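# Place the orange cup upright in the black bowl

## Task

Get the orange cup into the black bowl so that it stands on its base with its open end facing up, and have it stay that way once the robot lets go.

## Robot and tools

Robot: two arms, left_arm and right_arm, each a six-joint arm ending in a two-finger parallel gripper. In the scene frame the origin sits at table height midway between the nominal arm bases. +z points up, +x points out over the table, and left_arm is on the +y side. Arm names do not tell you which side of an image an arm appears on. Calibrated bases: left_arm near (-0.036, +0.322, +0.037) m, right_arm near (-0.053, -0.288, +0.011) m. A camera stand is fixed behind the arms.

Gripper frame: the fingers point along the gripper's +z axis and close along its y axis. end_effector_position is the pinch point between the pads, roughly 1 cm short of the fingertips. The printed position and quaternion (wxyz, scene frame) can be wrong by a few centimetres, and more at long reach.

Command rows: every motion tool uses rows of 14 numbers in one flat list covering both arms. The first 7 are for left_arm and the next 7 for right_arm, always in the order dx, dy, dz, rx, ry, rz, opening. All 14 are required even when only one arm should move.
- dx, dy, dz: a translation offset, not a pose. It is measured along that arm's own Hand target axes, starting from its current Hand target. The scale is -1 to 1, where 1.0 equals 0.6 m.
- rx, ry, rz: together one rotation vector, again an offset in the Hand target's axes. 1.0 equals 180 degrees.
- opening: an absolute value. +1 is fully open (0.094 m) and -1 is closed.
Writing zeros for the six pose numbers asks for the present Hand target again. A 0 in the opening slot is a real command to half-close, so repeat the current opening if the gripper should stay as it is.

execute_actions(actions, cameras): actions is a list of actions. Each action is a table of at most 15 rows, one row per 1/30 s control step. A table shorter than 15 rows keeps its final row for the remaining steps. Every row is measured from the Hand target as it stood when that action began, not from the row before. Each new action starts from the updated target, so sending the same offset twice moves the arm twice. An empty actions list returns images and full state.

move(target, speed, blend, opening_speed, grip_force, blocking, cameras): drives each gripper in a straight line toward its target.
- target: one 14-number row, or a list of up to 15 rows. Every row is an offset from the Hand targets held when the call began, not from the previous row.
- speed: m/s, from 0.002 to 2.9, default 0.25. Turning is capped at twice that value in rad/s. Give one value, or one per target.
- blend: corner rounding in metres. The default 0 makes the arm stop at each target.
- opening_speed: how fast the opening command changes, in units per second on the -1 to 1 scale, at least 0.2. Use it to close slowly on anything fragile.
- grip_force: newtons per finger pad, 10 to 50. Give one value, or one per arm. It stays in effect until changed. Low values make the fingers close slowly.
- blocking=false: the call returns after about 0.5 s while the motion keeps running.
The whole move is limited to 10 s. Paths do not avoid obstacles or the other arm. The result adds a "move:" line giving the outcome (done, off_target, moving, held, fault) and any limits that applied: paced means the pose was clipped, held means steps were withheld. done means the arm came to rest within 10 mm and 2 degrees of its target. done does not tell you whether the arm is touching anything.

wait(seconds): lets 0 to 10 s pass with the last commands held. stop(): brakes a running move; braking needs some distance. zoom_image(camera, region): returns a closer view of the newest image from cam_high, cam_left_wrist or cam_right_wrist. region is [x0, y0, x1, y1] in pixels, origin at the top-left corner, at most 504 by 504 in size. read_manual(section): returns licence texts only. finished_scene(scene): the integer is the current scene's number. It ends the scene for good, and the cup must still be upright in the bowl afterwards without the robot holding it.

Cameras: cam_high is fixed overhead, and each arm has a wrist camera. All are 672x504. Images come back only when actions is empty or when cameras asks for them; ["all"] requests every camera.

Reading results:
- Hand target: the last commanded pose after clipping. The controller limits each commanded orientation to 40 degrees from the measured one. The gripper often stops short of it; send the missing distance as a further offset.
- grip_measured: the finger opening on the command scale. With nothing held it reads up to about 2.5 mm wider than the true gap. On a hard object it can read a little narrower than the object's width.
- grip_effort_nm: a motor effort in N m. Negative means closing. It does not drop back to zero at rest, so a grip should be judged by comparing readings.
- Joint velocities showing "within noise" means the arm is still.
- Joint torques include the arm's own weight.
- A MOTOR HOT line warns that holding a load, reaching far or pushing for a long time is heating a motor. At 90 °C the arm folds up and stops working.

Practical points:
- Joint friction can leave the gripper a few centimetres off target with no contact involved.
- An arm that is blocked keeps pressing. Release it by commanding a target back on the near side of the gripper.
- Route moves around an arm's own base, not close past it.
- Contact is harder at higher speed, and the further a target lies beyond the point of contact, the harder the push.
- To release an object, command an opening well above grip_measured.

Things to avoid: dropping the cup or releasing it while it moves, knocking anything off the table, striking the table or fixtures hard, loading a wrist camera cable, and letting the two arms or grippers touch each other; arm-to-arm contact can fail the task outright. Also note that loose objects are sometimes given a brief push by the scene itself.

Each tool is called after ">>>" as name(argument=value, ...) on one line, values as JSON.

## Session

>>> execute_actions(actions=[], cameras=["cam_high"])

Scene clock: 0.00 s.
left_arm: end_effector_position=(+0.3683, +0.3508, +0.1515) grip_measured=+1.000 grip_effort_nm=n/a end_effector_quat_wxyz=(+0.606, -0.065, +0.788, +0.084) | right_arm: end_effector_position=(+0.3312, -0.2922, +0.1292) grip_measured=+1.000 grip_effort_nm=n/a end_effector_quat_wxyz=(+0.631, +0.052, +0.774, -0.033)
Joint positions: left_arm=[-0.048 1.563 0.378 0.923 -0.255 -0.012 0.094] | right_arm=[0.025 1.519 0.271 1.041 0.189 0.056 0.094]
Joint velocities: within noise
Joint torques (N m): no reading
Heat: left arm: 32 °C; right arm: 30 °C.
Hand target: left_arm +0.3688, +0.3510, +0.1529; +0.607, -0.065, +0.788, +0.085 | right_arm +0.3313, -0.2924, +0.1286; +0.628, +0.052, +0.775, -0.033
Tool commands: left_gripper/opening=+1.0 right_gripper/opening=+1.0
Images, in order (width x height): cam_high 672x504.

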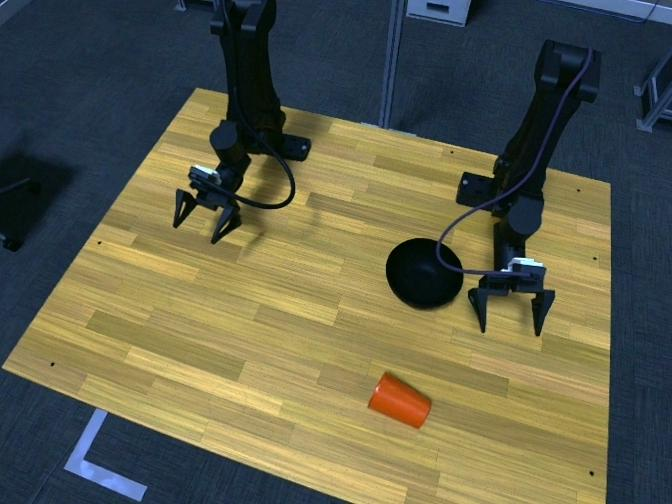

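>>> zoom_image(camera="cam_high", region=[350, 220, 470, 440])

Scaled by 2.291 from the camera's 672x504 image, which has a finer 960x720 frame.

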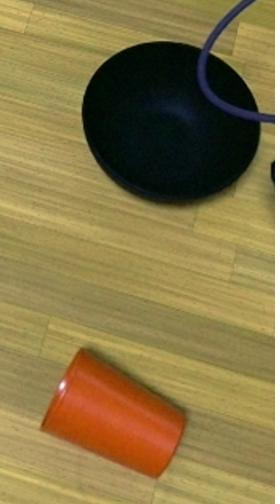

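>>> move(target=[-0.0132,-0.2902,0.1735,0.3233,0.1627,0.5043,1,0,0,0,0,0,0,1], speed=0.4, cameras=["cam_high","cam_left_wrist"])

Scene clock: 76.97 s.
left_arm: end_effector_position=(+0.5049, +0.2049, +0.1384) grip_measured=+1.000 grip_effort_nm=-0.01 end_effector_quat_wxyz=(+0.153, +0.731, +0.656, +0.112) | right_arm: end_effector_position=(+0.3312, -0.2922, +0.1292) grip_measured=+1.000 grip_effort_nm=-0.01 end_effector_quat_wxyz=(+0.631, +0.052, +0.774, -0.033)
Joint positions: left_arm=[-0.221 2.373 2.261 -1.078 -0.003 1.464 0.094] | right_arm=[0.025 1.519 0.271 1.041 0.189 0.056 0.094]
Joint torques (N m): left_arm=[-0.23 -12.57 7.83 0.64 0 0.1] | right_arm=[-0.02 -5.53 5.42 2.05 0.04 0.02]
Heat: left arm: 33 °C; right arm: 32 °C.
Hand target: left_arm +0.5050, +0.2030, +0.1253; +0.141, +0.736, +0.654, +0.102 | right_arm +0.3313, -0.2924, +0.1286; +0.628, +0.052, +0.775, -0.033
Off the commanded pose: left_arm 0.013 m, 2 deg | right_arm 0.001 m, 0 deg.
move: off_target (left_arm)
camera_calibration:
cam_left_wrist: T_world_to_cam=[[-0.942034, 0.00190689, -0.335511, 0.518188], [-0.0763843, 0.972506, 0.219996, -0.145435], [0.326706, 0.232871, -0.915988, 0.0119198], [0, 0, 0, 1]] pos_world=[0.473148, 0.137672, 0.216772]
Images, in order (width x height): cam_high 672x504, cam_left_wrist 672x504.

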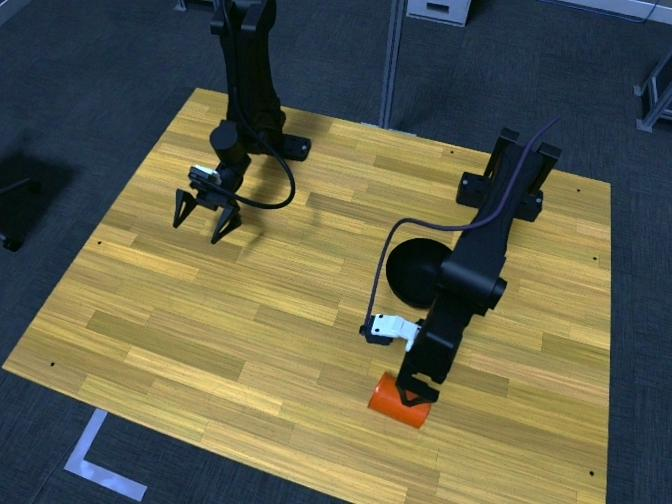

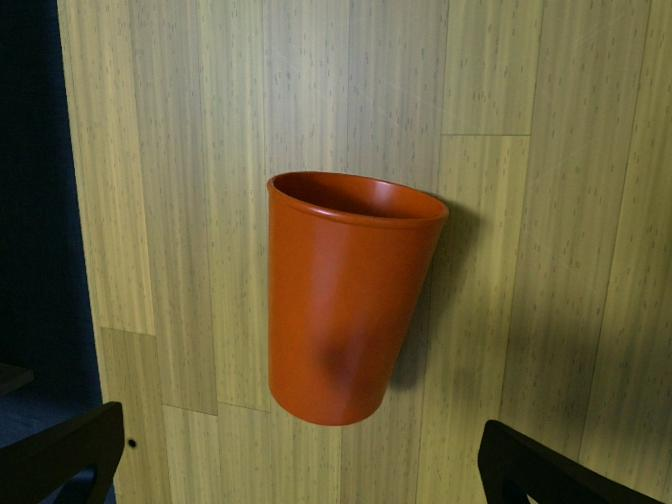

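>>> move(target=[0.0013,0.0009,0.1067,0,0,0.0278,1,0,0,0,0,0,0,1], speed=0.2, cameras=["cam_high","cam_left_wrist"])

Scene clock: 126.83 s.
left_arm: end_effector_position=(+0.5241, +0.2007, +0.0745) grip_measured=+1.000 grip_effort_nm=-0.01 end_effector_quat_wxyz=(+0.138, +0.761, +0.624, +0.111) | right_arm: end_effector_position=(+0.3312, -0.2922, +0.1292) grip_measured=+1.000 grip_effort_nm=-0.01 end_effector_quat_wxyz=(+0.631, +0.052, +0.774, -0.033)
Joint positions: left_arm=[-0.221 2.509 2.261 -0.965 -0.004 1.552 0.094] | right_arm=[0.025 1.519 0.271 1.041 0.189 0.056 0.094]
Joint torques (N m): left_arm=[-0.02 -14.08 7.64 0.76 0.06 0.13] | right_arm=[0.02 -5.53 5.42 2.06 0.04 0.02]
Heat: left arm: 33 °C; right arm: 34 °C.
Hand target: left_arm +0.5270, +0.1989, +0.0653; +0.136, +0.764, +0.621, +0.108 | right_arm +0.3313, -0.2924, +0.1286; +0.628, +0.052, +0.775, -0.033
Off the commanded pose: left_arm 0.010 m, 1 deg | right_arm 0.001 m, 0 deg.
move: done
camera_calibration:
cam_left_wrist: T_world_to_cam=[[-0.943734, 0.0913203, -0.317848, 0.496447], [0.00725626, 0.966605, 0.256168, -0.171176], [0.330627, 0.239448, -0.91288, -0.0554333], [0, 0, 0, 1]] pos_world=[0.488083, 0.133398, 0.151041]
Images, in order (width x height): cam_high 672x504, cam_left_wrist 672x504.

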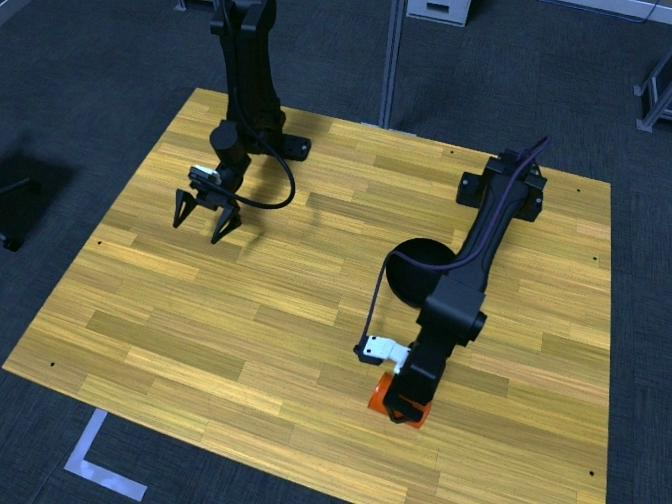

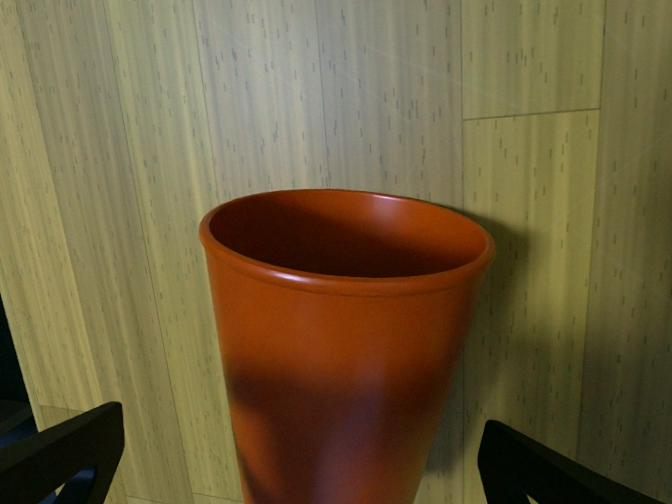

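>>> move(target=[0.0007,-0.011,0.0373,0,0,0,0.85,0,0,0,0,0,0,1], speed=0.1, cameras=["cam_left_wrist"])

Scene clock: 153.40 s.
left_arm: end_effector_position=(+0.5347, +0.1984, +0.0694) grip_measured=+0.852 grip_effort_nm=-0.09 end_effector_quat_wxyz=(+0.155, +0.758, +0.621, +0.125) | right_arm: end_effector_position=(+0.3312, -0.2922, +0.1292) grip_measured=+1.000 grip_effort_nm=-0.01 end_effector_quat_wxyz=(+0.631, +0.052, +0.774, -0.033)
Joint positions: left_arm=[-0.221 2.514 2.234 -0.889 -0.004 1.553 0.087] | right_arm=[0.025 1.519 0.271 1.041 0.189 0.056 0.094]
Joint velocities: left_arm=[within noise] | right_arm=[-0.027 -0.007 0.002 -0.051 0.037 -0.168 0]
Joint torques (N m): left_arm=[0.05 -13.6 4.71 0.81 0.05 0.12] | right_arm=[0.03 -5.5 5.44 2.06 0.03 0.01]
Heat: left arm: 33 °C; right arm: 34 °C.
Hand target: left_arm +0.5286, +0.1989, +0.0422; +0.136, +0.764, +0.621, +0.108 | right_arm +0.3313, -0.2924, +0.1286; +0.628, +0.052, +0.775, -0.033
Off the commanded pose: left_arm 0.028 m, 3 deg | right_arm 0.001 m, 0 deg.
move: off_target (left_arm)
camera_calibration:
cam_left_wrist: T_world_to_cam=[[-0.928901, 0.0896047, -0.359323, 0.500337], [-0.00231005, 0.968865, 0.247578, -0.162483], [0.37032, 0.230806, -0.899773, -0.0835111], [0, 0, 0, 1]] pos_world=[0.495314, 0.131866, 0.144869]
Images, in order (width x height): cam_left_wrist 672x504.

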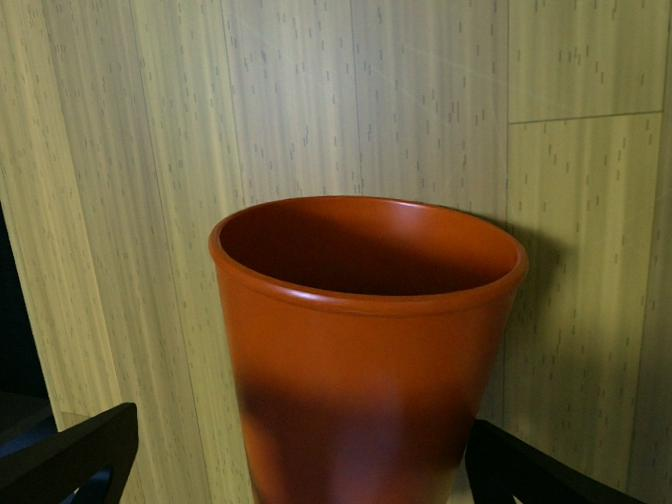

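>>> move(target=[[-0.0017,0.0268,-0.093,0,0,0,0.9,0,0,0,0,0,0,1],[-0.0002,0.0055,0.0073,0,0,0,0.9,0,0,0,0,0,0,1]], speed=0.15, cameras=["cam_left_wrist"])

Scene clock: 175.10 s.
left_arm: end_effector_position=(+0.5366, +0.1980, +0.0604) grip_measured=+0.898 grip_effort_nm=0.09 end_effector_quat_wxyz=(+0.150, +0.759, +0.622, +0.120) | right_arm: end_effector_position=(+0.3312, -0.2922, +0.1292) grip_measured=+1.000 grip_effort_nm=-0.01 end_effector_quat_wxyz=(+0.631, +0.052, +0.774, -0.033)
Joint positions: left_arm=[-0.221 2.55 2.269 -0.904 -0.004 1.553 0.089] | right_arm=[0.025 1.519 0.271 1.041 0.189 0.056 0.094]
Joint torques (N m): left_arm=[-0.03 -14.2 5.59 0.83 0.06 0.08] | right_arm=[-0.01 -5.53 5.46 2.05 0.04 0.02]
Heat: left arm: 33 °C; right arm: 35 °C.
Hand target: left_arm +0.5329, +0.1978, +0.0390; +0.136, +0.764, +0.621, +0.108 | right_arm +0.3313, -0.2924, +0.1286; +0.628, +0.052, +0.775, -0.033
Off the commanded pose: left_arm 0.021 m, 2 deg | right_arm 0.001 m, 0 deg.
move: off_target (left_arm)
camera_calibration:
cam_left_wrist: T_world_to_cam=[[-0.934053, 0.0907067, -0.345425, 0.500535], [0.00131167, 0.968073, 0.250664, -0.161763], [0.357133, 0.23368, -0.90435, -0.0854975], [0, 0, 0, 1]] pos_world=[0.498272, 0.131176, 0.136126]
Images, in order (width x height): cam_left_wrist 672x504.

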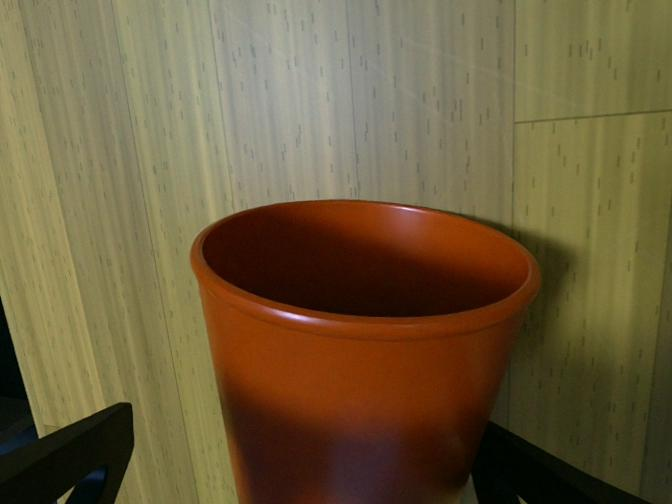

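>>> move(target=[[-0.0034,0.0175,-0.0912,0,0,0,1,0,0,0,0,0,0,1],[-0.0027,-0.0134,-0.0013,0,0,0,1,0,0,0,0,0,0,1]], speed=0.15, cameras=["cam_left_wrist"])

Scene clock: 197.10 s.
left_arm: end_effector_position=(+0.5288, +0.1998, +0.0394) grip_measured=+0.998 grip_effort_nm=0.09 end_effector_quat_wxyz=(+0.139, +0.761, +0.624, +0.112) | right_arm: end_effector_position=(+0.3312, -0.2922, +0.1292) grip_measured=+1.000 grip_effort_nm=-0.01 end_effector_quat_wxyz=(+0.631, +0.052, +0.774, -0.033)
Joint positions: left_arm=[-0.221 2.55 2.196 -0.859 -0.004 1.553 0.094] | right_arm=[0.025 1.519 0.271 1.041 0.189 0.056 0.094]
Joint torques (N m): left_arm=[-0.35 -17.78 4.41 0.76 0.04 0.04] | right_arm=[-0.01 -5.52 5.48 2.06 0.05 0.01]
Heat: left arm: 36 °C; right arm: 35 °C.
Hand target: left_arm +0.5249, +0.1978, +0.0370; +0.136, +0.764, +0.621, +0.108 | right_arm +0.3313, -0.2924, +0.1286; +0.628, +0.052, +0.775, -0.033
Off the commanded pose: left_arm 0.005 m, 1 deg | right_arm 0.001 m, 0 deg.
move: done
camera_calibration:
cam_left_wrist: T_world_to_cam=[[-0.943056, 0.092725, -0.319448, 0.489327], [0.00795868, 0.966376, 0.257011, -0.161711], [0.332538, 0.239834, -0.912085, -0.090042], [0, 0, 0, 1]] pos_world=[0.492693, 0.132496, 0.11575]
Images, in order (width x height): cam_left_wrist 672x504.

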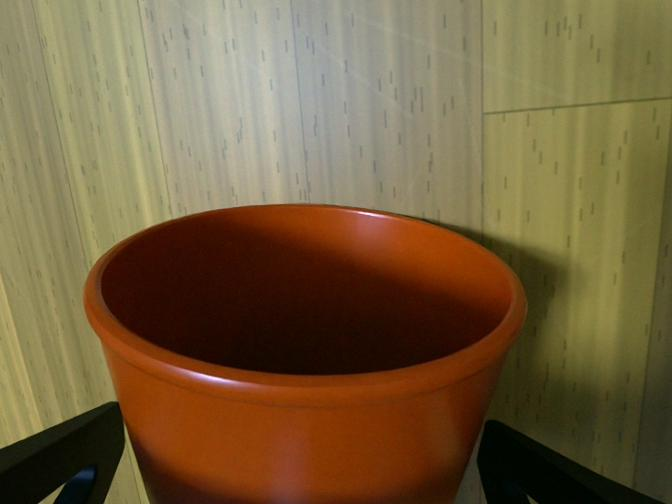

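>>> move(target=[[0,0,0,0,0,0,0.15,0,0,0,0,0,0,1],[0.0123,0.0385,-0.1633,0,0,0,0.15,0,0,0,0,0,0,1]], speed=[0.1,0.12], grip_force=[25,25], cameras=["cam_high","cam_left_wrist"])

Scene clock: 227.80 s.
left_arm: end_effector_position=(+0.5124, +0.2059, +0.1135) grip_measured=+0.431 grip_effort_nm=-0.57 end_effector_quat_wxyz=(+0.120, +0.766, +0.624, +0.099) | right_arm: end_effector_position=(+0.3312, -0.2922, +0.1292) grip_measured=+1.000 grip_effort_nm=-0.01 end_effector_quat_wxyz=(+0.631, +0.052, +0.774, -0.033)
Joint positions: left_arm=[-0.216 2.524 2.458 -1.194 -0.004 1.563 0.067] | right_arm=[0.025 1.519 0.271 1.041 0.189 0.056 0.094]
Joint torques (N m): left_arm=[0.62 -20.04 7.88 0.56 0.06 0.11] | right_arm=[0.01 -5.53 5.41 2.04 0.03 0.01]
Heat: left arm: 41 °C; right arm: 36 °C.
Hand target: left_arm +0.5149, +0.2078, +0.1370; +0.136, +0.764, +0.621, +0.108 | right_arm +0.3313, -0.2924, +0.1286; +0.628, +0.052, +0.775, -0.033
Off the commanded pose: left_arm 0.024 m, 2 deg | right_arm 0.001 m, 0 deg.
grip_force (N): 25, 25
move: off_target (left_arm)
camera_calibration:
cam_left_wrist: T_world_to_cam=[[-0.956052, 0.101905, -0.274919, 0.496655], [0.0252335, 0.962776, 0.269122, -0.195964], [0.292111, 0.250357, -0.923035, 0.00136138], [0, 0, 0, 1]] pos_world=[0.479375, 0.137717, 0.190535]
Images, in order (width x height): cam_high 672x504, cam_left_wrist 672x504.

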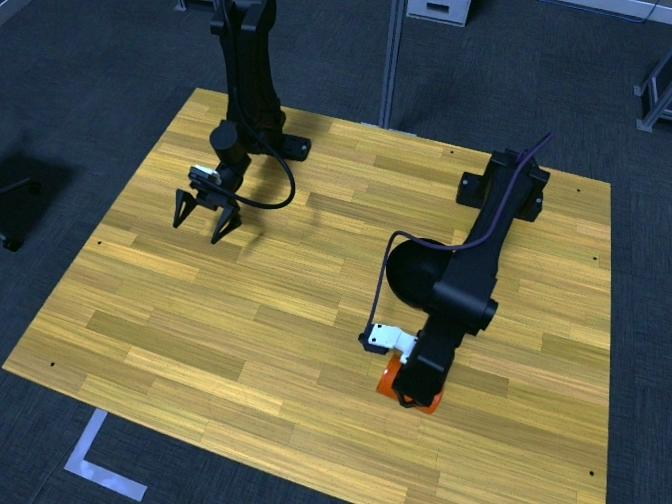

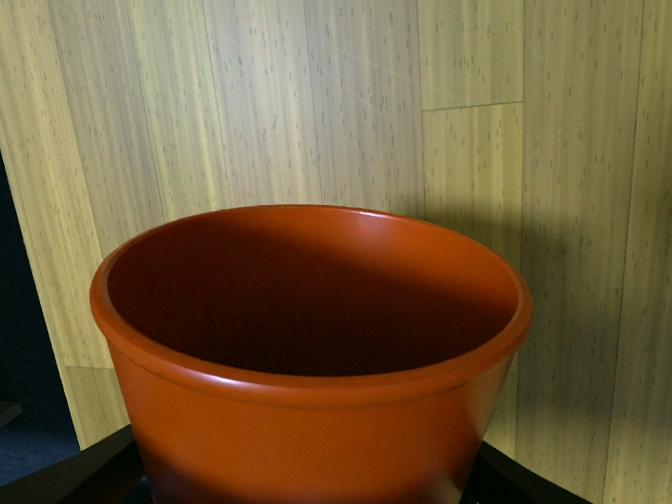

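>>> move(target=[0.1128,0.0265,-0.0173,-0.3043,-0.2535,-0.465,0.15,0,0,0,0,0,0,1], speed=0.3, cameras=["cam_high","cam_left_wrist"])

Scene clock: 237.50 s.
left_arm: end_effector_position=(+0.5419, +0.2742, +0.1684) grip_measured=+0.431 grip_effort_nm=-0.57 end_effector_quat_wxyz=(+0.677, +0.036, +0.734, -0.027) | right_arm: end_effector_position=(+0.3312, -0.2922, +0.1292) grip_measured=+1.000 grip_effort_nm=-0.01 end_effector_quat_wxyz=(+0.631, +0.052, +0.774, -0.033)
Joint positions: left_arm=[-0.087 2.141 1.054 1.004 0.006 0.01 0.067] | right_arm=[0.025 1.519 0.271 1.041 0.189 0.056 0.094]
Joint torques (N m): left_arm=[-0.54 -10.55 4.04 1.75 -0.06 -0.14] | right_arm=[-0.01 -5.53 5.44 2.04 0.04 0.01]
Heat: left arm: 41 °C; right arm: 36 °C.
Hand target: left_arm +0.5400, +0.2718, +0.1519; +0.668, +0.032, +0.743, -0.029 | right_arm +0.3313, -0.2924, +0.1286; +0.628, +0.052, +0.775, -0.033
Off the commanded pose: left_arm 0.017 m, 1 deg | right_arm 0.001 m, 0 deg.
grip_force (N): 25, 25
move: off_target (left_arm)
camera_calibration:
cam_left_wrist: T_world_to_cam=[[-0.11236, -0.989874, 0.0867411, 0.314248], [-0.38765, -0.0367105, -0.921075, 0.421002], [0.914933, -0.137117, -0.3796, -0.296459], [0, 0, 0, 1]] pos_world=[0.46975, 0.285871, 0.24798]
Images, in order (width x height): cam_high 672x504, cam_left_wrist 672x504.

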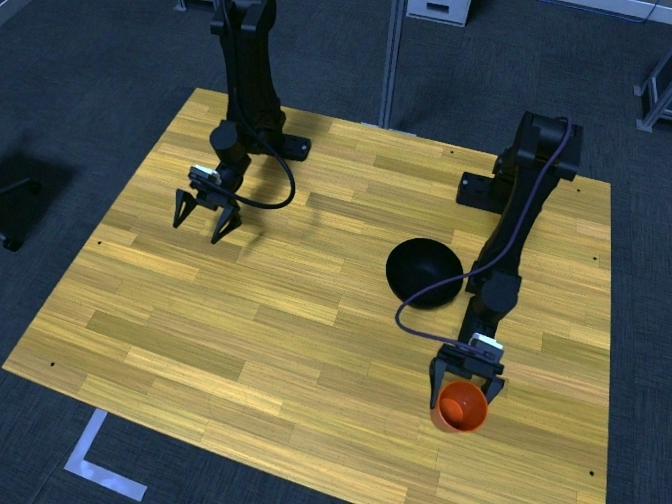

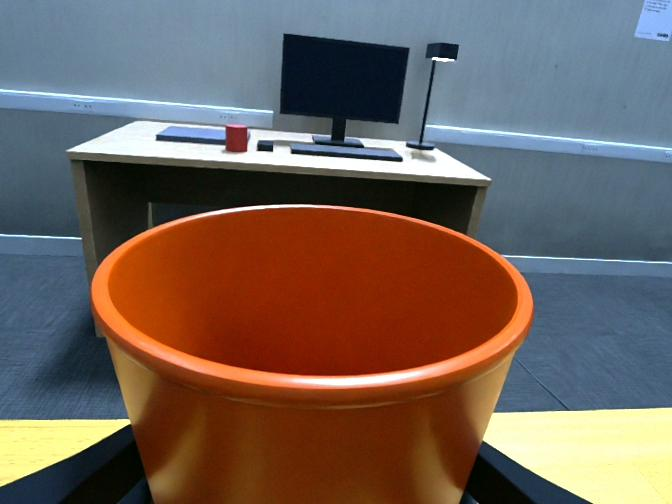

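>>> move(target=[0.1475,0,0.0155,0,0,0,0.15,0,0,0,0,0,0,1], speed=0.12, cameras=["cam_high"])

Scene clock: 243.97 s.
left_arm: end_effector_position=(+0.5370, +0.2747, +0.0683) grip_measured=+0.431 grip_effort_nm=-0.57 end_effector_quat_wxyz=(+0.666, +0.036, +0.745, -0.026) | right_arm: end_effector_position=(+0.3312, -0.2922, +0.1292) grip_measured=+1.000 grip_effort_nm=-0.01 end_effector_quat_wxyz=(+0.631, +0.052, +0.774, -0.033)
Joint positions: left_arm=[-0.087 2.438 1.053 1.274 0.006 0.009 0.067] | right_arm=[0.025 1.519 0.271 1.041 0.189 0.056 0.094]
Joint torques (N m): left_arm=[-0.51 -11.14 5.35 1.74 -0.08 -0.06] | right_arm=[0.03 -5.53 5.45 2.05 0.03 0]
Heat: left arm: 40 °C; right arm: 36 °C.
Hand target: left_arm +0.5400, +0.2718, +0.0630; +0.668, +0.032, +0.742, -0.029 | right_arm +0.3313, -0.2924, +0.1286; +0.628, +0.052, +0.775, -0.033
Off the commanded pose: left_arm 0.007 m, 1 deg | right_arm 0.001 m, 0 deg.
grip_force (N): 25, 25
move: done
Images, in order (width x height): cam_high 672x504.

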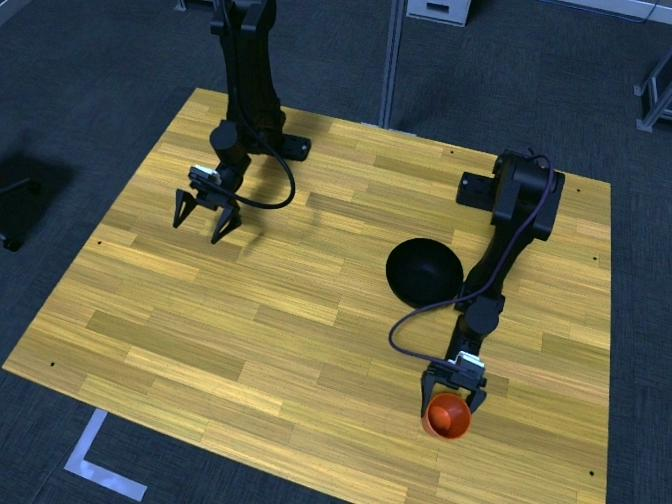

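>>> move(target=[0.0199,0,0.0021,0,0,0,0.15,0,0,0,0,0,0,1], speed=0.06, cameras=["cam_high"])

>>> zoom_image(camera="cam_high", region=[380, 330, 520, 460])

Scene clock: 248.90 s.
left_arm: end_effector_position=(+0.5380, +0.2747, +0.0609) grip_measured=+0.431 grip_effort_nm=-0.57 end_effector_quat_wxyz=(+0.670, +0.036, +0.741, -0.026) | right_arm: end_effector_position=(+0.3312, -0.2922, +0.1292) grip_measured=+1.000 grip_effort_nm=-0.01 end_effector_quat_wxyz=(+0.631, +0.052, +0.774, -0.033)
Joint positions: left_arm=[-0.087 2.476 1.066 1.309 0.006 0.009 0.067] | right_arm=[0.025 1.519 0.271 1.041 0.189 0.056 0.094]
Joint torques (N m): left_arm=[-0.51 -10.84 5.15 1.72 -0.04 -0.09] | right_arm=[-0.03 -5.55 5.44 2.06 0.03 0.01]
Heat: left arm: 40 °C; right arm: 36 °C.
Hand target: left_arm +0.5399, +0.2718, +0.0509; +0.668, +0.033, +0.743, -0.029 | right_arm +0.3313, -0.2924, +0.1286; +0.628, +0.052, +0.775, -0.033
Off the commanded pose: left_arm 0.011 m, 1 deg | right_arm 0.001 m, 0 deg.
grip_force (N): 25, 25
move: off_target (left_arm)
Images, in order (width x height): cam_high 672x504.

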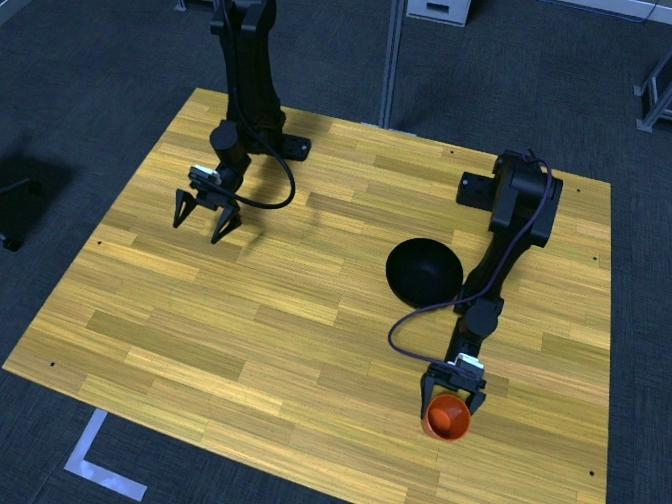

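Scaled by 3.600 from the camera's 672x504 image, which has a finer 960x720 frame.

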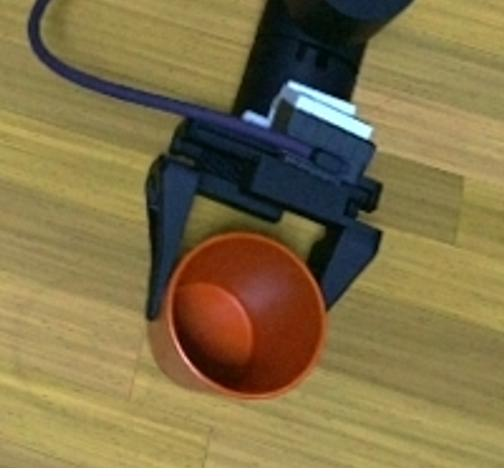

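>>> move(target=[0.0149,0,0.0016,0,0,0,0.15,0,0,0,0,0,0,1], speed=0.06, cameras=["cam_high","cam_left_wrist"])

Scene clock: 253.87 s.
left_arm: end_effector_position=(+0.5394, +0.2745, +0.0603) grip_measured=+0.431 grip_effort_nm=-0.57 end_effector_quat_wxyz=(+0.680, +0.035, +0.732, -0.027) | right_arm: end_effector_position=(+0.3312, -0.2922, +0.1292) grip_measured=+1.000 grip_effort_nm=-0.01 end_effector_quat_wxyz=(+0.631, +0.052, +0.774, -0.033)
Joint positions: left_arm=[-0.087 2.503 1.078 1.35 0.006 0.009 0.067] | right_arm=[0.025 1.519 0.271 1.041 0.189 0.056 0.094]
Joint torques (N m): left_arm=[-0.43 -10.51 4.75 1.57 -0.09 -0.1] | right_arm=[0.03 -5.56 5.41 2.05 0.05 0.01]
Heat: left arm: 39 °C; right arm: 36 °C.
Hand target: left_arm +0.5400, +0.2718, +0.0420; +0.668, +0.033, +0.742, -0.029 | right_arm +0.3313, -0.2924, +0.1286; +0.628, +0.052, +0.775, -0.033
Off the commanded pose: left_arm 0.019 m, 2 deg | right_arm 0.001 m, 0 deg.
grip_force (N): 25, 25
move: off_target (left_arm)
camera_calibration:
cam_left_wrist: T_world_to_cam=[[-0.112127, -0.989861, 0.0871903, 0.323548], [-0.381667, -0.0381125, -0.923514, 0.317673], [0.917474, -0.136829, -0.373524, -0.336961], [0, 0, 0, 1]] pos_world=[0.466677, 0.286269, 0.139302]
Images, in order (width x height): cam_high 672x504, cam_left_wrist 672x504.

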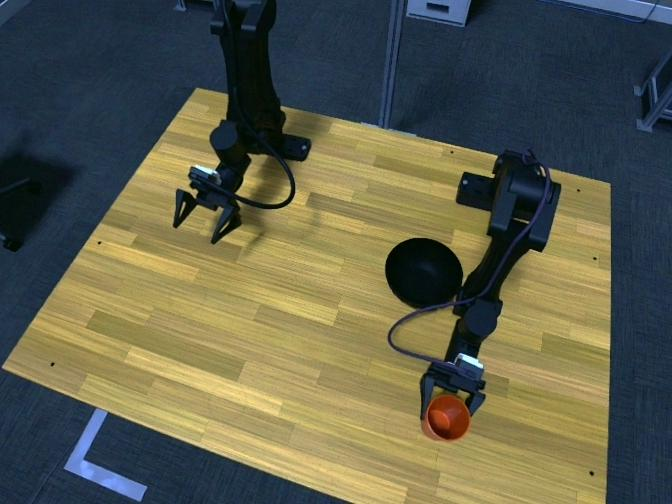

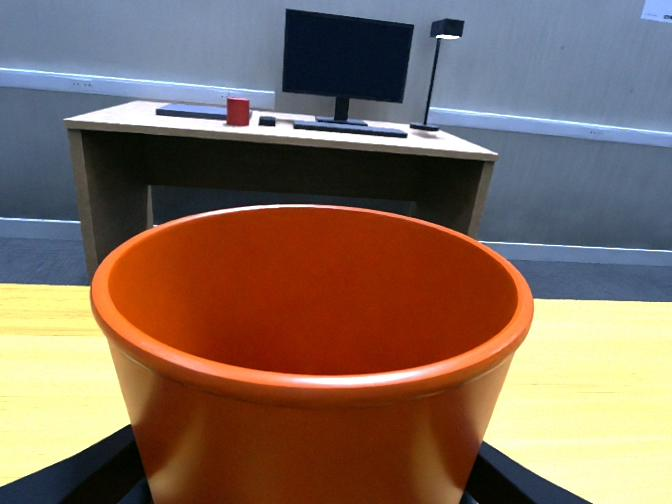

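>>> move(target=[[0,0,0,0,0,0,0.85,0,0,0,0,0,0,1],[-0.0298,0,-0.0031,0,0.3,0,0.85,0,0,0,0,0,0,1]], speed=[0.1,0.3], opening_speed=0.6, cameras=["cam_high","cam_left_wrist"])

Scene clock: 267.00 s.
left_arm: end_effector_position=(+0.5376, +0.2748, +0.0691) grip_measured=+0.848 grip_effort_nm=0.09 end_effector_quat_wxyz=(+0.266, +0.044, +0.963, -0.012) | right_arm: end_effector_position=(+0.3312, -0.2922, +0.1292) grip_measured=+1.000 grip_effort_nm=-0.01 end_effector_quat_wxyz=(+0.631, +0.052, +0.774, -0.033)
Joint positions: left_arm=[-0.087 2.332 1.842 -0.541 0.005 0.008 0.087] | right_arm=[0.025 1.519 0.271 1.041 0.189 0.056 0.094]
Joint torques (N m): left_arm=[-0.51 -13.05 8.1 0.91 -0.06 -0.09] | right_arm=[0.01 -5.55 5.42 2.05 0.04 0.02]
Heat: left arm: 37 °C; right arm: 36 °C.
Hand target: left_arm +0.5400, +0.2718, +0.0598; +0.258, +0.042, +0.965, -0.011 | right_arm +0.3313, -0.2924, +0.1286; +0.628, +0.052, +0.775, -0.033
Off the commanded pose: left_arm 0.010 m, 1 deg | right_arm 0.001 m, 0 deg.
grip_force (N): 25, 25
move: done
camera_calibration:
cam_left_wrist: T_world_to_cam=[[-0.0267173, -0.996768, 0.0757563, 0.279504], [-0.974437, 0.00905794, -0.224478, 0.58259], [0.223066, -0.0798172, -0.97153, 0.0670029], [0, 0, 0, 1]] pos_world=[0.560218, 0.278672, 0.1747]
Images, in order (width x height): cam_high 672x504, cam_left_wrist 672x504.

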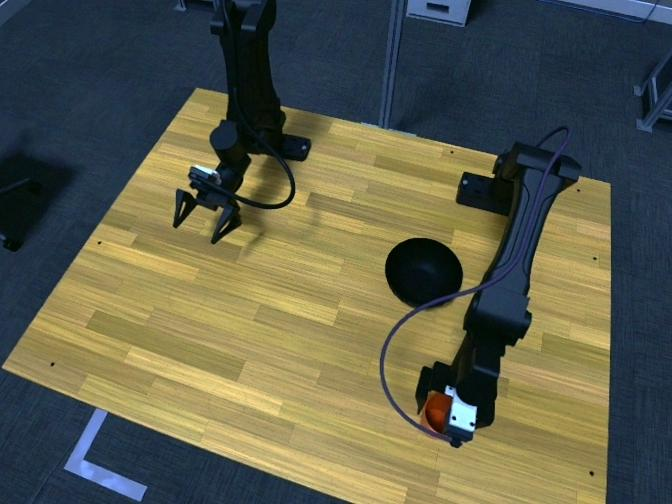

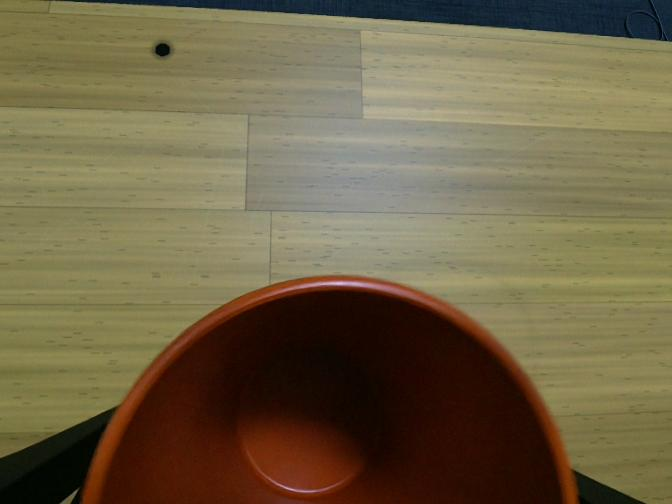

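>>> move(target=[[0,0,0,0,0,0,0.15,0,0,0,0,0,0,1],[-0.0629,-0.0029,-0.1754,0,0,0,0.15,0,0,0,0,0,0,1],[0.4327,-0.137,-0.4712,0.0597,0,0.1034,0.15,0,0,0,0,0,0,1]], speed=[0.1,0.2,0.3], blend=[0,0.04,0], cameras=["cam_high","cam_left_wrist"])

Scene clock: 290.50 s.
left_arm: end_effector_position=(+0.1722, +0.2203, +0.1798) grip_measured=+0.538 grip_effort_nm=-0.57 end_effector_quat_wxyz=(+0.257, +0.223, +0.938, -0.062) | right_arm: end_effector_position=(+0.3312, -0.2922, +0.1292) grip_measured=+1.000 grip_effort_nm=-0.01 end_effector_quat_wxyz=(+0.631, +0.052, +0.774, -0.033)
Joint positions: left_arm=[-0.456 0.89 0.788 -0.934 0.01 0.014 0.072] | right_arm=[0.025 1.519 0.271 1.041 0.189 0.056 0.094]
Joint torques (N m): left_arm=[-0.43 -1.96 4.86 0.96 -0.1 -0.06] | right_arm=[0.01 -5.55 5.46 2.04 0.04 0.01]
Heat: left arm: 38 °C; right arm: 36 °C.
Hand target: left_arm +0.1681, +0.2220, +0.1751; +0.252, +0.221, +0.940, -0.059 | right_arm +0.3313, -0.2924, +0.1286; +0.628, +0.052, +0.775, -0.033
Off the commanded pose: left_arm 0.006 m, 1 deg | right_arm 0.001 m, 0 deg.
grip_force (N): 25, 25
move: done
camera_calibration:
cam_left_wrist: T_world_to_cam=[[-0.391207, -0.917109, 0.0766037, 0.252179], [-0.90371, 0.367086, -0.220357, 0.160094], [0.173971, -0.155433, -0.972407, 0.276987], [0, 0, 0, 1]] pos_world=[0.195145, 0.215561, 0.285304]
Images, in order (width x height): cam_high 672x504, cam_left_wrist 672x504.

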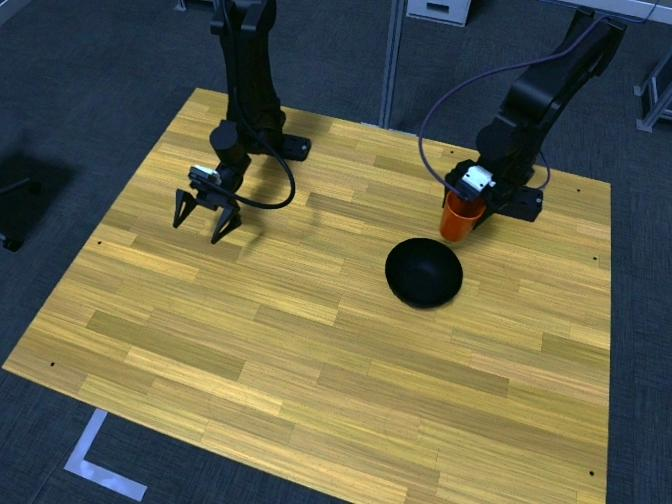

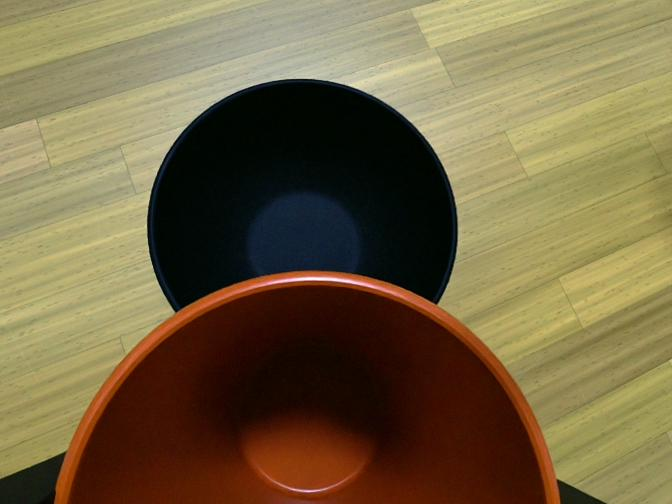

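>>> move(target=[[-0.1283,0.012,0.0837,0,0,0,0.15,0,0,0,0,0,0,1],[-0.0558,0.012,0.2093,0,0,0,0.15,0,0,0,0,0,0,1]], speed=[0.2,0.12], blend=[0.015,0], cameras=["cam_high","cam_left_wrist"])

Scene clock: 322.73 s.
left_arm: end_effector_position=(+0.2542, +0.1861, +0.0884) grip_measured=+0.538 grip_effort_nm=-0.57 end_effector_quat_wxyz=(+0.255, +0.219, +0.940, -0.059) | right_arm: end_effector_position=(+0.3312, -0.2922, +0.1292) grip_measured=+1.000 grip_effort_nm=-0.01 end_effector_quat_wxyz=(+0.631, +0.052, +0.774, -0.033)
Joint positions: left_arm=[-0.44 1.365 0.678 -0.354 0.01 0.02 0.072] | right_arm=[0.025 1.519 0.271 1.041 0.189 0.056 0.094]
Joint torques (N m): left_arm=[0.49 -4.52 4.56 1.1 0.06 0.12] | right_arm=[-0.01 -5.5 5.46 2.06 0.05 0.01]
Heat: left arm: 34 °C; right arm: 37 °C.
Hand target: left_arm +0.2534, +0.1875, +0.0830; +0.252, +0.221, +0.940, -0.059 | right_arm +0.3313, -0.2924, +0.1286; +0.628, +0.052, +0.775, -0.033
Off the commanded pose: left_arm 0.006 m, 0 deg | right_arm 0.001 m, 0 deg.
grip_force (N): 25, 25
move: done
camera_calibration:
cam_left_wrist: T_world_to_cam=[[-0.381229, -0.921581, 0.0731605, 0.258494], [-0.908347, 0.358681, -0.215068, 0.228802], [0.171961, -0.148445, -0.973855, 0.167912], [0, 0, 0, 1]] pos_world=[0.277502, 0.181082, 0.193818]
Images, in order (width x height): cam_high 672x504, cam_left_wrist 672x504.

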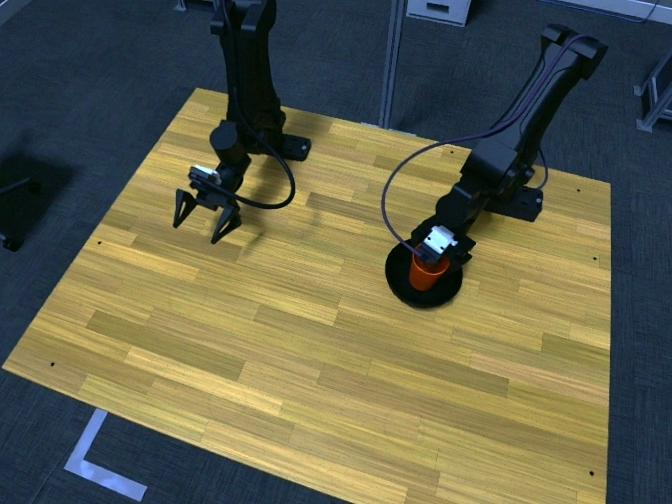

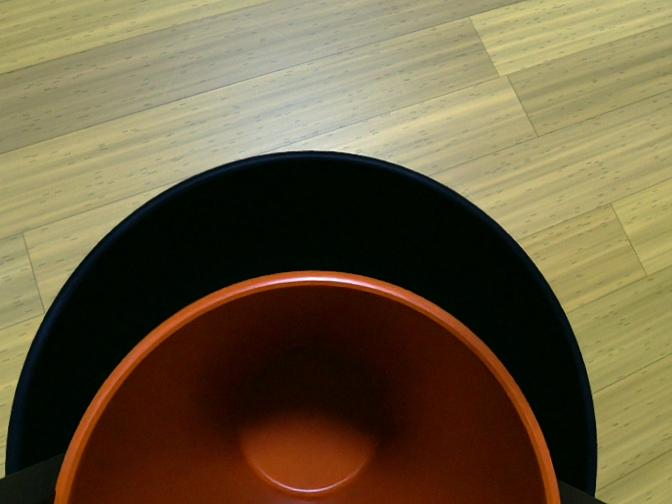

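>>> move(target=[0.0075,0.0005,0.0267,0,0,0,0.15,0,0,0,0,0,0,1], speed=0.06)

>>> move(target=[0.0083,0,0.0144,0,0,0,0.15,0,0,0,0,0,0,1], speed=0.06, cameras=["cam_high","cam_left_wrist"])

Scene clock: 335.77 s.
left_arm: end_effector_position=(+0.2595, +0.1836, +0.0745) grip_measured=+0.538 grip_effort_nm=-0.57 end_effector_quat_wxyz=(+0.258, +0.219, +0.939, -0.059) | right_arm: end_effector_position=(+0.3312, -0.2922, +0.1292) grip_measured=+1.000 grip_effort_nm=-0.01 end_effector_quat_wxyz=(+0.631, +0.052, +0.774, -0.033)
Joint positions: left_arm=[-0.44 1.417 0.652 -0.269 0.01 0.02 0.072] | right_arm=[0.025 1.519 0.271 1.041 0.189 0.056 0.094]
Joint torques (N m): left_arm=[0.57 -4.48 4.15 1.18 0.07 0.12] | right_arm=[0.01 -5.52 5.46 2.05 0.03 0.01]
Heat: left arm: 33 °C; right arm: 37 °C.
Hand target: left_arm +0.2572, +0.1859, +0.0670; +0.252, +0.221, +0.940, -0.059 | right_arm +0.3313, -0.2924, +0.1286; +0.628, +0.052, +0.775, -0.033
Off the commanded pose: left_arm 0.008 m, 1 deg | right_arm 0.001 m, 0 deg.
grip_force (N): 25, 25
move: done

Scene clock: 336.67 s.
left_arm: end_effector_position=(+0.2672, +0.1798, +0.0729) grip_measured=+0.538 grip_effort_nm=-0.57 end_effector_quat_wxyz=(+0.277, +0.219, +0.933, -0.063) | right_arm: end_effector_position=(+0.3312, -0.2922, +0.1292) grip_measured=+1.000 grip_effort_nm=-0.01 end_effector_quat_wxyz=(+0.631, +0.052, +0.774, -0.033)
Joint positions: left_arm=[-0.44 1.435 0.635 -0.195 0.011 0.022 0.072] | right_arm=[0.025 1.519 0.271 1.041 0.189 0.056 0.094]
Joint torques (N m): left_arm=[0.61 -3.95 3.62 0.97 0.05 0.1] | right_arm=[-0.01 -5.56 5.46 2.06 0.03 0]
Heat: left arm: 33 °C; right arm: 37 °C.
Hand target: left_arm +0.2572, +0.1859, +0.0569; +0.252, +0.221, +0.940, -0.059 | right_arm +0.3313, -0.2924, +0.1286; +0.628, +0.052, +0.775, -0.033
Off the commanded pose: left_arm 0.020 m, 3 deg | right_arm 0.001 m, 0 deg.
grip_force (N): 25, 25
move: off_target (left_arm)
camera_calibration:
cam_left_wrist: T_world_to_cam=[[-0.386681, -0.919176, 0.0747908, 0.259689], [-0.897405, 0.356354, -0.260147, 0.240322], [0.212469, -0.167711, -0.962668, 0.141436], [0, 0, 0, 1]] pos_world=[0.286032, 0.17678, 0.179252]
Images, in order (width x height): cam_high 672x504, cam_left_wrist 672x504.

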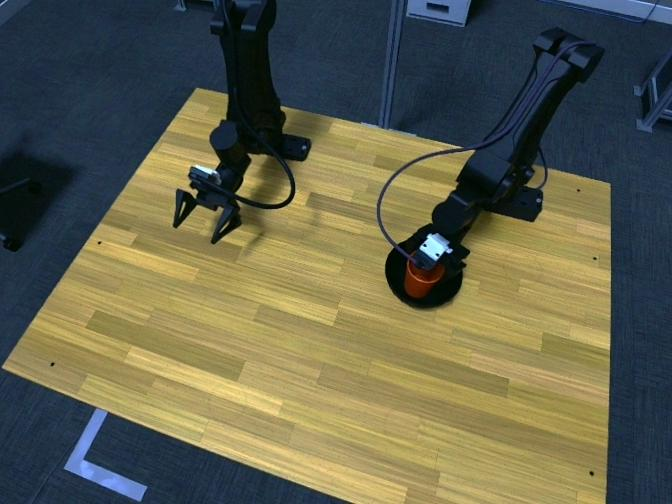

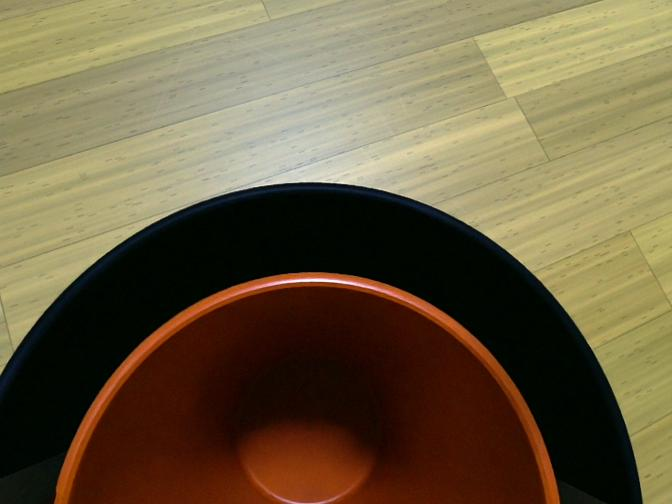

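>>> move(target=[-0.0276,0.0015,-0.038,0,0,0,0.15,0,0,0,0,0,0,1], speed=0.08, cameras=["cam_left_wrist"])

Scene clock: 342.03 s.
left_arm: end_effector_position=(+0.2557, +0.1862, +0.0728) grip_measured=+0.537 grip_effort_nm=-0.57 end_effector_quat_wxyz=(+0.241, +0.221, +0.943, -0.056) | right_arm: end_effector_position=(+0.3312, -0.2922, +0.1292) grip_measured=+1.000 grip_effort_nm=-0.01 end_effector_quat_wxyz=(+0.631, +0.052, +0.774, -0.033)
Joint positions: left_arm=[-0.437 1.425 0.671 -0.317 0.011 0.024 0.072] | right_arm=[0.025 1.519 0.271 1.041 0.189 0.056 0.094]
Joint torques (N m): left_arm=[0.57 -8.09 7.12 0.75 0.05 0.14] | right_arm=[-0.01 -5.53 5.49 2.06 0.05 0.01]
Heat: left arm: 33 °C; right arm: 37 °C.
Hand target: left_arm +0.2603, +0.1854, +0.0850; +0.252, +0.221, +0.940, -0.059 | right_arm +0.3313, -0.2924, +0.1286; +0.628, +0.052, +0.775, -0.033
Off the commanded pose: left_arm 0.013 m, 1 deg | right_arm 0.001 m, 0 deg.
grip_force (N): 25, 25
move: off_target (left_arm)
camera_calibration:
cam_left_wrist: T_world_to_cam=[[-0.38084, -0.921908, 0.0710364, 0.26037], [-0.913088, 0.362863, -0.186013, 0.225172], [0.14571, -0.135704, -0.979976, 0.157125], [0, 0, 0, 1]] pos_world=[0.281866, 0.179653, 0.177368]
Images, in order (width x height): cam_left_wrist 672x504.

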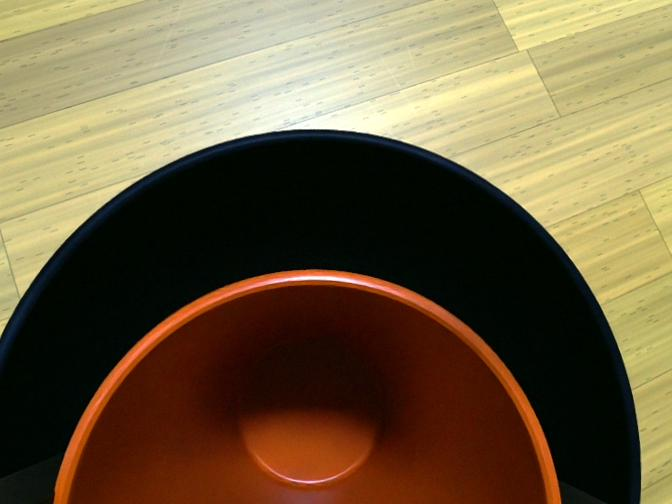

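>>> move(target=[[0,0,0,0,0,0,0.9,0,0,0,0,0,0,1],[0,0,-0.2,0,0,0,0.9,0,0,0,0,0,0,1]], speed=[0.1,0.18], opening_speed=0.5, cameras=["cam_high","cam_left_wrist"])

Scene clock: 352.67 s.
left_arm: end_effector_position=(+0.2046, +0.2124, +0.1792) grip_measured=+0.898 grip_effort_nm=0.09 end_effector_quat_wxyz=(+0.242, +0.220, +0.943, -0.055) | right_arm: end_effector_position=(+0.3312, -0.2922, +0.1292) grip_measured=+1.000 grip_effort_nm=-0.01 end_effector_quat_wxyz=(+0.631, +0.052, +0.774, -0.033)
Joint positions: left_arm=[-0.424 1.064 0.875 -0.881 0.017 0.035 0.089] | right_arm=[0.025 1.519 0.271 1.041 0.189 0.056 0.094]
Joint torques (N m): left_arm=[0.72 -3.64 7.83 0.87 0.06 0.13] | right_arm=[-0.02 -5.52 5.45 2.05 0.05 0.02]
Heat: left arm: 33 °C; right arm: 37 °C.
Hand target: left_arm +0.2066, +0.2121, +0.1890; +0.252, +0.222, +0.940, -0.060 | right_arm +0.3313, -0.2924, +0.1286; +0.628, +0.052, +0.775, -0.033
Off the commanded pose: left_arm 0.010 m, 1 deg | right_arm 0.001 m, 0 deg.
grip_force (N): 25, 25
move: done
camera_calibration:
cam_left_wrist: T_world_to_cam=[[-0.379875, -0.922305, 0.0710525, 0.257404], [-0.913335, 0.361781, -0.186908, 0.189225], [0.146681, -0.135896, -0.979805, 0.272287], [0, 0, 0, 1]] pos_world=[0.230668, 0.20595, 0.283867]
Images, in order (width x height): cam_high 672x504, cam_left_wrist 672x504.

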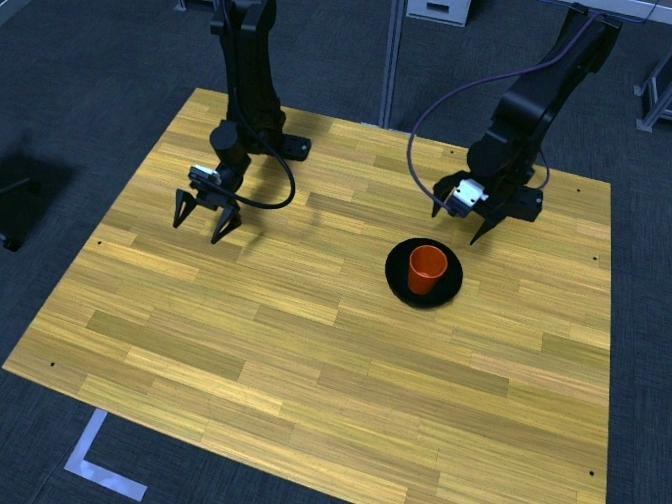

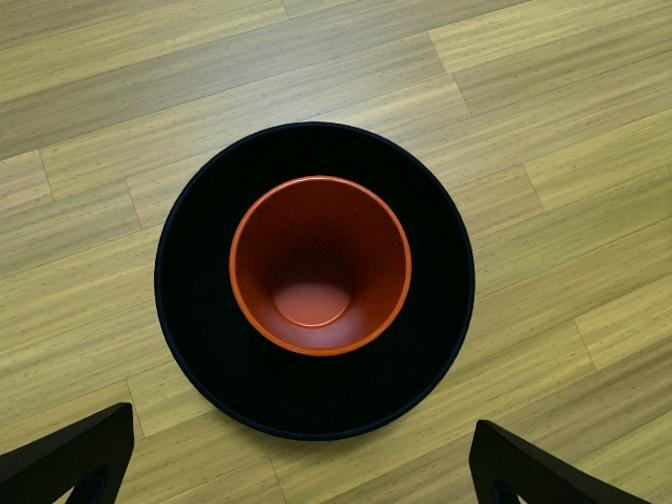

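>>> finished_scene(scene=2)

The scene is finished: the task was done.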